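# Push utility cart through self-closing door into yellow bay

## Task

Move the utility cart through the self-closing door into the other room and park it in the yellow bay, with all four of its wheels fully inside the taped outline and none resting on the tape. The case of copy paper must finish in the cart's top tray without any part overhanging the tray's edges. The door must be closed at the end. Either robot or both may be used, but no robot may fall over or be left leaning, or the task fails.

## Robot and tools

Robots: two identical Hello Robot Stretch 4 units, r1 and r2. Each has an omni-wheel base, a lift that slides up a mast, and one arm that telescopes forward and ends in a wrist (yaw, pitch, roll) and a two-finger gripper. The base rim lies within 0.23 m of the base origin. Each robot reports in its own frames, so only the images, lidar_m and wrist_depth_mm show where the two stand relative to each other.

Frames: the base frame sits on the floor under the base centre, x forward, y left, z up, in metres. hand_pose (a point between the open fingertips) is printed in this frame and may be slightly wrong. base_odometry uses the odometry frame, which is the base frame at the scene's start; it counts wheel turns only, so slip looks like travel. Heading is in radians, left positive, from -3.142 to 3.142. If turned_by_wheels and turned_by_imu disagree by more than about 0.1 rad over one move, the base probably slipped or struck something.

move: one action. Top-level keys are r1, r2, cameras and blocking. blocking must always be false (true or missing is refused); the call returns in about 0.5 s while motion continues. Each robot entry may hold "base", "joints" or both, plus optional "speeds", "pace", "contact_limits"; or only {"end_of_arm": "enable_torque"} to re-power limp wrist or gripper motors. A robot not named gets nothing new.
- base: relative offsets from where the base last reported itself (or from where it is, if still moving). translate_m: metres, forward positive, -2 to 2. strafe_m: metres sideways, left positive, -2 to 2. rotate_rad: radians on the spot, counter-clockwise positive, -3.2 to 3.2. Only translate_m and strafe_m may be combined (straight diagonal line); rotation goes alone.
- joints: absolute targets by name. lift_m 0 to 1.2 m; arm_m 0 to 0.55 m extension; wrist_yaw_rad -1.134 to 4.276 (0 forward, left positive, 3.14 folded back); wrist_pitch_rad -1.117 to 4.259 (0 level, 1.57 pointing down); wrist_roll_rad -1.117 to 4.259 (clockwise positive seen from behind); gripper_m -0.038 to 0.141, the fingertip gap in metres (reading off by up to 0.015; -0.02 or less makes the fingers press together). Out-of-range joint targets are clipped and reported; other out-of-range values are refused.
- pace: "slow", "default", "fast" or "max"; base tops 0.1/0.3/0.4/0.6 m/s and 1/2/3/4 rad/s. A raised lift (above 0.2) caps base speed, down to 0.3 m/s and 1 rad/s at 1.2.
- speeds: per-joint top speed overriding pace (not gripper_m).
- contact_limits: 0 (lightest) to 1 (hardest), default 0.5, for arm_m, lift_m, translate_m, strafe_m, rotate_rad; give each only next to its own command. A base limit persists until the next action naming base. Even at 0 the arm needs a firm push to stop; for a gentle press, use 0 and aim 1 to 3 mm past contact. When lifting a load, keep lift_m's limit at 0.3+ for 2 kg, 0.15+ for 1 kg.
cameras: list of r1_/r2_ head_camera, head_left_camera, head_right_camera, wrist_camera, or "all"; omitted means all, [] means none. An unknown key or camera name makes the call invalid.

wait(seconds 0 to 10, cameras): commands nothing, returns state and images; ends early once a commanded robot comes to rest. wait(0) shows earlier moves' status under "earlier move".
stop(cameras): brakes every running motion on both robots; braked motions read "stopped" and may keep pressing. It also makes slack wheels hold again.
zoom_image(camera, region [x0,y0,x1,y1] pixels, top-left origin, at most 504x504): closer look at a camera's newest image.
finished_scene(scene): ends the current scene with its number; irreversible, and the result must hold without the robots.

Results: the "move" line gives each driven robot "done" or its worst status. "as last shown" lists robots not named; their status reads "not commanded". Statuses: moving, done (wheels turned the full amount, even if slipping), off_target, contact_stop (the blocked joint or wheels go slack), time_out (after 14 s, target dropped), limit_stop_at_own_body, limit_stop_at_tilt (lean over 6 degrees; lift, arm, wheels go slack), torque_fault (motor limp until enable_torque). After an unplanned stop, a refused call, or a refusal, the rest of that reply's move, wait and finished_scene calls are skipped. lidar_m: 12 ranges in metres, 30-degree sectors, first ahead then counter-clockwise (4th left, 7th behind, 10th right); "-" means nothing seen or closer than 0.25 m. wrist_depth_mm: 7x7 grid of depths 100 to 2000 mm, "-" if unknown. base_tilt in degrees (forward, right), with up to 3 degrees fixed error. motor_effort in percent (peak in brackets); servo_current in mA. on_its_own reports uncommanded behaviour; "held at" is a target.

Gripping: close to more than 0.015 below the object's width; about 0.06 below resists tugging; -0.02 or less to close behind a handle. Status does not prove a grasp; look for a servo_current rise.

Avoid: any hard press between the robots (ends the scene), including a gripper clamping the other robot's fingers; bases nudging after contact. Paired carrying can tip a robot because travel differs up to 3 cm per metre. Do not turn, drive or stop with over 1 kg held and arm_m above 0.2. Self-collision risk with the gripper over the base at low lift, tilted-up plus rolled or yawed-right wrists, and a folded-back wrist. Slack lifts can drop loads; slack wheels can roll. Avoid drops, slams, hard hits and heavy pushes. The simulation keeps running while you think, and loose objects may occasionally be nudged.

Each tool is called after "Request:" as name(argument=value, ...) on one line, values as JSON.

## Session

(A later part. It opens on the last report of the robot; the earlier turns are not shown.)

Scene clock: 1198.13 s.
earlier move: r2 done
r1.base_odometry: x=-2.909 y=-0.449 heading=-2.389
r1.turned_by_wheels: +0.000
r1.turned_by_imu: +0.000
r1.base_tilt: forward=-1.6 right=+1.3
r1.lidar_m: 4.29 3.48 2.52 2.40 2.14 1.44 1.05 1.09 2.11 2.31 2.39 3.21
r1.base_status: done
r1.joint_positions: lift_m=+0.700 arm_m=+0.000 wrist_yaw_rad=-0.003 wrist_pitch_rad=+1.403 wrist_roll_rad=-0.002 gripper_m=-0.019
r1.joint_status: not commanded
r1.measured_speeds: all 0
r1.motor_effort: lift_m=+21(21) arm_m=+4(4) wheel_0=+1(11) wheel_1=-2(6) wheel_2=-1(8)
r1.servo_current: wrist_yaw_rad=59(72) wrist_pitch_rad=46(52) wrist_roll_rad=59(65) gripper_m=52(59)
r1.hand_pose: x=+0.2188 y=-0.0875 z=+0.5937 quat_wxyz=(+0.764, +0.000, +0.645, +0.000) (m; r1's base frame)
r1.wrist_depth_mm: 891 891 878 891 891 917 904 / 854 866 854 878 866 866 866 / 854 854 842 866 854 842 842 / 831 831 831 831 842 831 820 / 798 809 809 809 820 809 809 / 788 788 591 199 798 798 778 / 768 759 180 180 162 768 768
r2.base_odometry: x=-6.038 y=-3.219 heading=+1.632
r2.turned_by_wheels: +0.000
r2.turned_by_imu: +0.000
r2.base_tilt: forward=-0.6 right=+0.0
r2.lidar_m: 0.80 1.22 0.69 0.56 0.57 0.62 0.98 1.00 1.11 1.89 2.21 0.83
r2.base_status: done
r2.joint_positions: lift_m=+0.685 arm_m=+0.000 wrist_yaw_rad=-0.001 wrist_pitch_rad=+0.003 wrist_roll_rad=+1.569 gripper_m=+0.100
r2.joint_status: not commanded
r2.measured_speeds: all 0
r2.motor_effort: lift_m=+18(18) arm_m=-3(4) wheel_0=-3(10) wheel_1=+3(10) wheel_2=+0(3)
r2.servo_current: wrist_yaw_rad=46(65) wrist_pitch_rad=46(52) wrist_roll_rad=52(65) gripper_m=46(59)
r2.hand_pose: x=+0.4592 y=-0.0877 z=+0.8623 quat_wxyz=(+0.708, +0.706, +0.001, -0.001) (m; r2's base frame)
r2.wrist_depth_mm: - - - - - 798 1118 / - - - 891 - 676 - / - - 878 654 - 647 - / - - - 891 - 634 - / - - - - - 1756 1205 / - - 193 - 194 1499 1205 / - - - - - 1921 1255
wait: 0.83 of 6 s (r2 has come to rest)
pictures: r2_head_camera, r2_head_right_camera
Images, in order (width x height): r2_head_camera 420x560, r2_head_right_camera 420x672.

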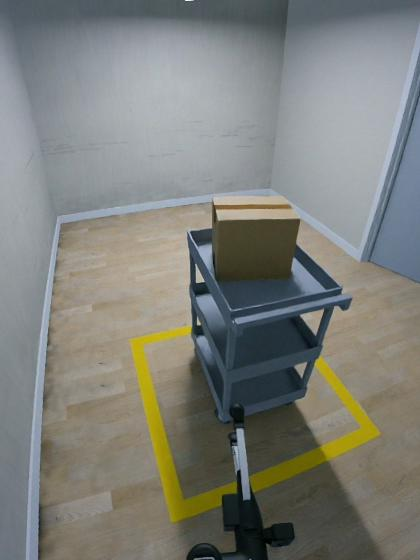

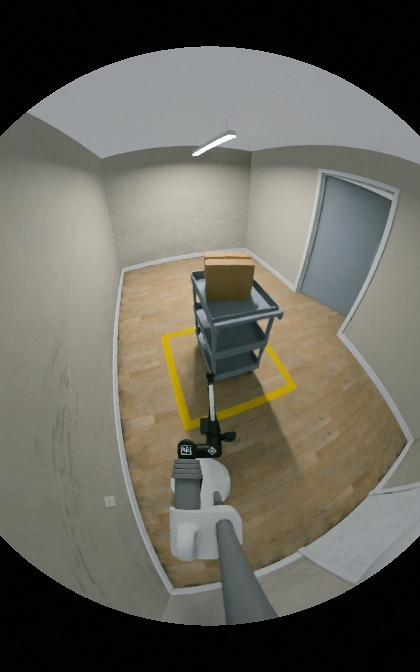

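Request:
wait(seconds=4, cameras=["r2_head_camera","r2_head_right_camera"])

Request:
zoom_image(camera="r2_head_right_camera", region=[290, 160, 410, 340])

Request:
zoom_image(camera="r2_head_camera", region=[120, 300, 320, 440])

Request:
move(r1={"base":{"rotate_rad":3.14}}, blocking=false, cameras=[])

Request:
wait(seconds=6, cameras=["r1_head_camera"])

Scene clock: 1209.73 s.
r1.base_odometry: x=-2.909 y=-0.449 heading=-2.389
r1.turned_by_wheels: +0.000
r1.turned_by_imu: -0.001
r1.base_tilt: forward=-1.6 right=+1.3
r1.lidar_m: 4.30 3.49 2.52 2.42 2.14 1.55 1.46 1.51 2.08 2.29 2.38 3.19
r1.base_status: done
r1.joint_positions: lift_m=+0.700 arm_m=+0.000 wrist_yaw_rad=-0.003 wrist_pitch_rad=+1.403 wrist_roll_rad=-0.002 gripper_m=-0.019
r1.joint_status: not commanded
r1.measured_speeds: all 0
r1.motor_effort: lift_m=+21(21) arm_m=+4(4) wheel_0=+2(11) wheel_1=-3(6) wheel_2=-1(8)
r1.servo_current: wrist_yaw_rad=52(72) wrist_pitch_rad=39(52) wrist_roll_rad=46(65) gripper_m=52(59)
r1.hand_pose: x=+0.2188 y=-0.0875 z=+0.5937 quat_wxyz=(+0.764, +0.000, +0.645, +0.000) (m; r1's base frame)
r1.wrist_depth_mm: 891 878 891 866 891 878 878 / 866 878 866 878 866 866 866 / 854 831 842 842 854 842 854 / 831 820 831 831 831 831 820 / 809 798 820 820 820 809 809 / 788 798 591 198 788 798 798 / 768 778 180 180 162 778 778
r2.base_odometry: x=-6.038 y=-3.219 heading=+1.632
r2.turned_by_wheels: +0.000
r2.turned_by_imu: +0.001
r2.base_tilt: forward=-0.7 right=+0.1
r2.lidar_m: 0.81 1.22 0.69 0.57 0.55 0.67 0.99 0.99 1.13 1.95 2.23 0.85
r2.base_status: done
r2.joint_positions: lift_m=+0.685 arm_m=+0.000 wrist_yaw_rad=-0.001 wrist_pitch_rad=+0.003 wrist_roll_rad=+1.569 gripper_m=+0.100
r2.joint_status: not commanded
r2.measured_speeds: all 0
r2.motor_effort: lift_m=+18(18) arm_m=-3(4) wheel_0=-3(10) wheel_1=+4(10) wheel_2=+0(3)
r2.servo_current: wrist_yaw_rad=46(65) wrist_pitch_rad=39(52) wrist_roll_rad=46(65) gripper_m=52(59)
r2.hand_pose: x=+0.4592 y=-0.0877 z=+0.8623 quat_wxyz=(+0.708, +0.706, +0.001, -0.001) (m; r2's base frame)
r2.wrist_depth_mm: - - - - - 809 1118 / - - - 891 - 676 - / - - 891 654 - 654 - / - - - 878 - 640 - / - - - - - 1756 1205 / - - 192 - 194 1537 1182 / - - - - - 1863 1255
wait: 4.00 s; at rest from the start
pictures: r2_head_camera, r2_head_right_camera
Images, in order (width x height): r2_head_camera 420x560, r2_head_right_camera 420x672.

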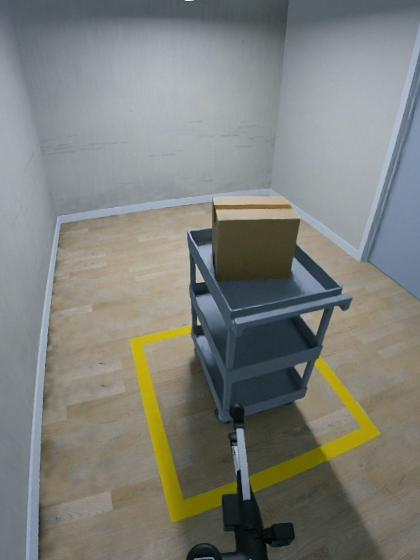

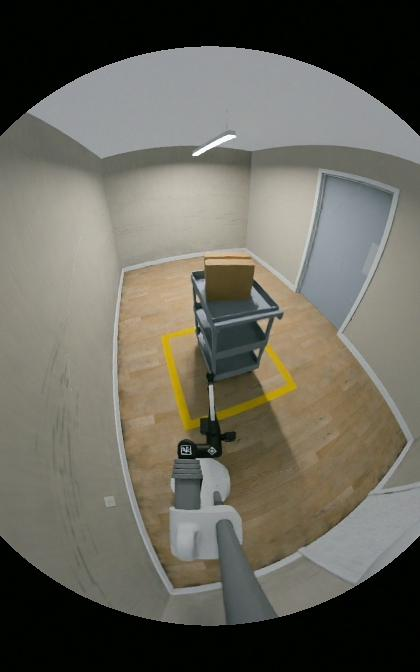

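Scaled by 2.800 from the camera's 420x672 image, which has a finer 600x960 frame.

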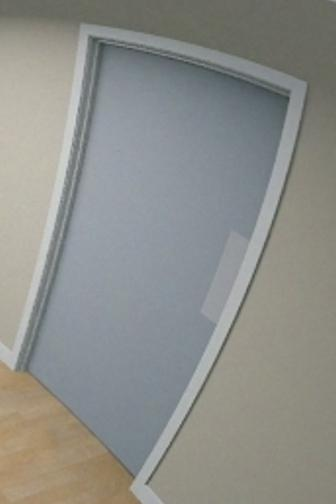

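Scaled by 2.520 from the camera's 420x560 image, which has a finer 1200x1600 frame.

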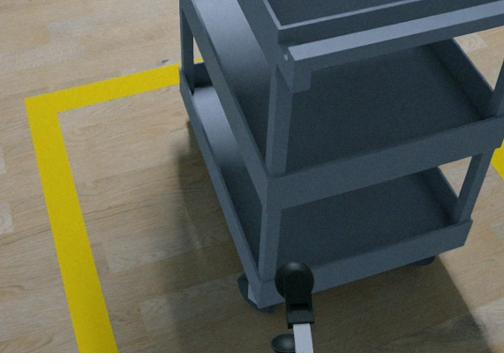

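Scene clock: 1210.23 s.
move: r1 moving
r1.base_odometry: x=-2.910 y=-0.449 heading=-2.137
r1.turned_by_wheels: +0.253
r1.turned_by_imu: +0.254
r1.base_tilt: forward=-1.6 right=+1.3
r1.lidar_m: 4.31 2.85 2.42 2.40 1.73 1.47 1.47 1.71 2.32 2.32 2.65 4.32
r1.base_status: rotate_rad moving
r1.joint_positions: lift_m=+0.700 arm_m=+0.000 wrist_yaw_rad=-0.003 wrist_pitch_rad=+1.403 wrist_roll_rad=-0.002 gripper_m=-0.019
r1.joint_status: not commanded
r1.measured_speeds: translate_m=-0.001 strafe_m=-0.001 rotate_rad=+0.976 lift_m=+0.000 arm_m=+0.000 wrist_yaw_rad=+0.000 wrist_pitch_rad=+0.000 wrist_roll_rad=+0.000
r1.motor_effort: lift_m=+21(21) arm_m=+4(4) wheel_0=-8(9) wheel_1=-6(9) wheel_2=-7(8)
r1.servo_current: wrist_yaw_rad=46(65) wrist_pitch_rad=39(46) wrist_roll_rad=39(59) gripper_m=59(59)
r1.hand_pose: x=+0.2188 y=-0.0875 z=+0.5937 quat_wxyz=(+0.764, +0.000, +0.645, +0.000) (m; r1's base frame)
r1.wrist_depth_mm: 891 904 866 891 891 878 891 / 866 878 854 866 866 866 866 / 866 854 854 842 842 854 842 / 831 809 831 831 820 831 820 / 809 809 798 809 809 809 809 / 788 788 591 200 788 788 788 / 778 768 179 180 161 778 788
r2: as last shown
r2.turned_by_imu: +0.000
r2.base_tilt: forward=-0.6 right=+0.1
r2.lidar_m: 0.79 1.25 0.68 0.57 0.57 0.66 0.98 0.96 1.09 1.93 2.23 0.87
r2.motor_effort: lift_m=+18(18) arm_m=-3(4) wheel_0=-3(3) wheel_1=+3(4) wheel_2=+0(0)
r2.servo_current: wrist_yaw_rad=52(52) wrist_pitch_rad=39(46) wrist_roll_rad=39(59) gripper_m=52(59)
r2.wrist_depth_mm: - - - - - 809 1098 / - - - 878 - 683 - / - - 891 661 - 647 - / - - - 891 - 634 - / - - - - - 1756 1205 / - - 193 - 193 1499 1205 / - - - - - 1921 1255
pictures: none
No camera images: "cameras" was empty.

Scene clock: 1212.60 s.
earlier move: r1 done
r1.base_odometry: x=-2.910 y=-0.449 heading=+0.750
r1.turned_by_wheels: +2.887
r1.turned_by_imu: +2.902
r1.base_tilt: forward=-1.6 right=+1.3
r1.lidar_m: 1.47 1.45 2.03 2.28 2.34 3.15 - 3.57 2.57 2.43 2.19 1.52
r1.base_status: done
r1.joint_positions: lift_m=+0.700 arm_m=+0.000 wrist_yaw_rad=-0.002 wrist_pitch_rad=+1.402 wrist_roll_rad=-0.002 gripper_m=-0.019
r1.joint_status: not commanded
r1.measured_speeds: all 0
r1.motor_effort: lift_m=+21(21) arm_m=+4(4) wheel_0=-2(11) wheel_1=-2(9) wheel_2=+0(8)
r1.servo_current: wrist_yaw_rad=52(72) wrist_pitch_rad=39(52) wrist_roll_rad=52(65) gripper_m=52(59)
r1.hand_pose: x=+0.2191 y=-0.0875 z=+0.5937 quat_wxyz=(+0.764, +0.000, +0.645, +0.000) (m; r1's base frame)
r1.wrist_depth_mm: 891 891 891 904 891 878 891 / 866 866 866 866 854 866 878 / 842 842 842 842 842 866 854 / 820 831 831 820 820 831 831 / 809 809 809 798 798 820 820 / 798 788 591 199 788 798 788 / 788 768 180 180 162 768 768
r2.base_odometry: x=-6.038 y=-3.219 heading=+1.632
r2.turned_by_wheels: +0.000
r2.turned_by_imu: +0.000
r2.base_tilt: forward=-0.7 right=+0.1
r2.lidar_m: 0.81 1.23 0.68 0.56 0.56 0.67 0.99 0.98 1.11 1.90 2.24 0.86
r2.base_status: not commanded
r2.joint_positions: lift_m=+0.685 arm_m=+0.000 wrist_yaw_rad=-0.001 wrist_pitch_rad=+0.003 wrist_roll_rad=+1.569 gripper_m=+0.100
r2.joint_status: not commanded
r2.measured_speeds: all 0
r2.motor_effort: lift_m=+18(18) arm_m=-4(4) wheel_0=-3(4) wheel_1=+4(4) wheel_2=+0(1)
r2.servo_current: wrist_yaw_rad=39(59) wrist_pitch_rad=46(46) wrist_roll_rad=52(59) gripper_m=52(59)
r2.hand_pose: x=+0.4592 y=-0.0877 z=+0.8623 quat_wxyz=(+0.708, +0.706, +0.001, -0.001) (m; r2's base frame)
r2.wrist_depth_mm: - - - - - 809 1118 / - - - 891 - 676 - / - - 878 668 - 647 - / - - - 878 - 634 - / - - - - - 1756 1205 / - - 193 - 193 1537 1205 / - - - - - 1921 1255
wait: 2.37 of 6 s (r1 has come to rest)
pictures: r1_head_camera
Images, in order (width x height): r1_head_camera 420x560.

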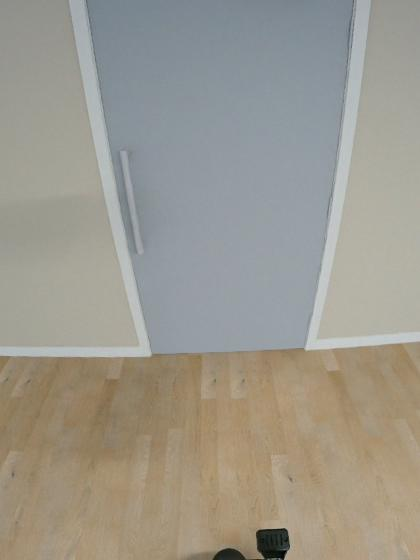

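Request:
move(r2={"base":{"strafe_m":0.25},"pace":"slow"}, blocking=false, cameras=[])

Request:
wait(seconds=5, cameras=["r2_head_camera","r2_head_right_camera"])

Request:
zoom_image(camera="r2_head_camera", region=[160, 260, 400, 440])

Scene clock: 1220.30 s.
move: r2 moving
r1: as last shown
r1.turned_by_wheels: +0.000
r1.turned_by_imu: +0.000
r1.lidar_m: 1.46 1.44 2.04 2.28 2.37 3.13 - 3.59 2.58 2.43 2.18 1.53
r1.motor_effort: lift_m=+21(21) arm_m=+4(4) wheel_0=-2(2) wheel_1=-2(3) wheel_2=+0(1)
r1.servo_current: wrist_yaw_rad=46(72) wrist_pitch_rad=46(46) wrist_roll_rad=52(52) gripper_m=59(59)
r1.wrist_depth_mm: 891 878 904 891 891 891 917 / 866 866 866 866 878 866 854 / 854 842 842 842 866 854 842 / 854 820 831 831 831 831 831 / 809 788 809 820 809 809 820 / 798 798 591 199 798 788 788 / 778 768 180 179 162 778 778
r2.base_odometry: x=-6.052 y=-3.220 heading=+1.632
r2.turned_by_wheels: +0.000
r2.turned_by_imu: +0.001
r2.base_tilt: forward=-0.7 right=+0.1
r2.lidar_m: 0.79 1.20 0.66 0.55 0.54 0.64 0.97 0.99 1.12 1.94 2.24 0.85
r2.base_status: strafe_m moving
r2.joint_positions: lift_m=+0.685 arm_m=+0.000 wrist_yaw_rad=-0.001 wrist_pitch_rad=+0.003 wrist_roll_rad=+1.569 gripper_m=+0.100
r2.joint_status: not commanded
r2.measured_speeds: translate_m=+0.001 strafe_m=+0.057 rotate_rad=-0.005 lift_m=+0.000 arm_m=+0.000 wrist_yaw_rad=+0.000 wrist_pitch_rad=+0.000 wrist_roll_rad=+0.000
r2.motor_effort: lift_m=+18(18) arm_m=-4(4) wheel_0=-9(12) wheel_1=+8(10) wheel_2=+0(2)
r2.servo_current: wrist_yaw_rad=46(52) wrist_pitch_rad=39(46) wrist_roll_rad=39(52) gripper_m=52(59)
r2.hand_pose: x=+0.4592 y=-0.0877 z=+0.8623 quat_wxyz=(+0.708, +0.706, +0.001, -0.001) (m; r2's base frame)
r2.wrist_depth_mm: - - - - - 699 917 / - - - 891 - 676 - / - - 891 654 - 647 - / - - - 878 - 627 - / - - - - - 1756 1205 / - - 193 - 194 1576 1182 / - - - - - 1863 1205
pictures: none
No camera images: "cameras" was empty.

Scene clock: 1223.43 s.
earlier move: r2 done
r1.base_odometry: x=-2.910 y=-0.449 heading=+0.750
r1.turned_by_wheels: +0.000
r1.turned_by_imu: +0.000
r1.base_tilt: forward=-1.6 right=+1.3
r1.lidar_m: 1.47 1.43 2.04 2.29 2.36 3.15 - 3.58 2.58 2.45 2.19 1.55
r1.base_status: not commanded
r1.joint_positions: lift_m=+0.700 arm_m=+0.000 wrist_yaw_rad=-0.002 wrist_pitch_rad=+1.402 wrist_roll_rad=-0.002 gripper_m=-0.019
r1.joint_status: not commanded
r1.measured_speeds: all 0
r1.motor_effort: lift_m=+21(21) arm_m=+4(4) wheel_0=-2(3) wheel_1=-2(3) wheel_2=-1(1)
r1.servo_current: wrist_yaw_rad=33(72) wrist_pitch_rad=46(52) wrist_roll_rad=59(72) gripper_m=52(65)
r1.hand_pose: x=+0.2191 y=-0.0875 z=+0.5937 quat_wxyz=(+0.764, +0.000, +0.645, +0.000) (m; r1's base frame)
r1.wrist_depth_mm: 891 866 891 904 891 891 891 / 866 854 854 866 878 866 866 / 854 842 866 854 842 842 842 / 831 842 820 831 842 820 831 / 820 809 820 809 809 809 798 / 788 798 580 198 809 788 798 / 778 768 180 179 162 768 788
r2.base_odometry: x=-6.287 y=-3.234 heading=+1.632
r2.turned_by_wheels: +0.000
r2.turned_by_imu: +0.001
r2.base_tilt: forward=-0.7 right=+0.0
r2.lidar_m: 1.16 0.73 0.40 0.33 0.33 0.38 0.66 1.05 1.23 2.05 2.45 0.90
r2.base_status: done
r2.joint_positions: lift_m=+0.685 arm_m=+0.000 wrist_yaw_rad=-0.001 wrist_pitch_rad=+0.003 wrist_roll_rad=+1.569 gripper_m=+0.100
r2.joint_status: not commanded
r2.measured_speeds: all 0
r2.motor_effort: lift_m=+18(18) arm_m=-3(4) wheel_0=-3(12) wheel_1=+5(10) wheel_2=+0(2)
r2.servo_current: wrist_yaw_rad=59(65) wrist_pitch_rad=39(46) wrist_roll_rad=46(59) gripper_m=52(59)
r2.hand_pose: x=+0.4592 y=-0.0877 z=+0.8623 quat_wxyz=(+0.708, +0.706, +0.001, -0.001) (m; r2's base frame)
r2.wrist_depth_mm: - - 878 640 - 627 - / - - 891 878 - - - / - - - - - 1229 1138 / - - - - - 1756 1205 / - - - - - 1756 1205 / - - 193 - 194 1499 1229 / - - - - - 1808 1182
wait: 3.13 of 5 s (r2 has come to rest)
pictures: r2_head_camera, r2_head_right_camera
Images, in order (width x height): r2_head_camera 420x560, r2_head_right_camera 420x672.

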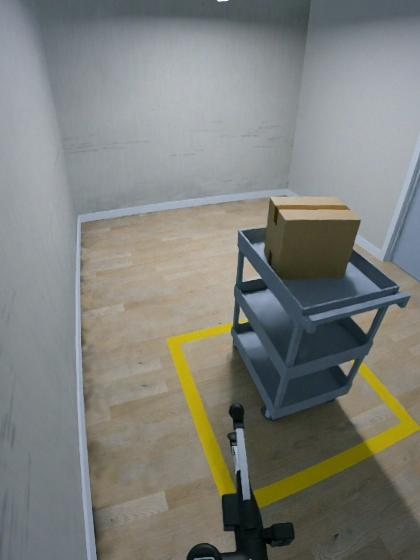

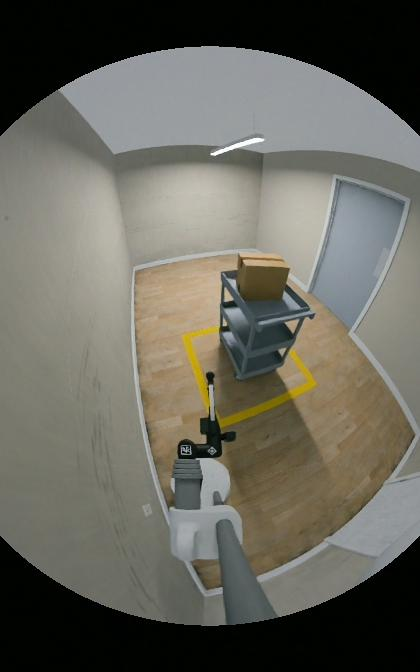

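Scaled by 2.100 from the camera's 420x560 image, which has a finer 1200x1600 frame.

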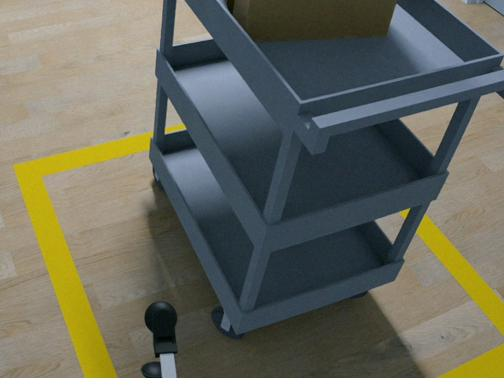

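Request:
finished_scene(scene=2)

The scene is finished: the task was done.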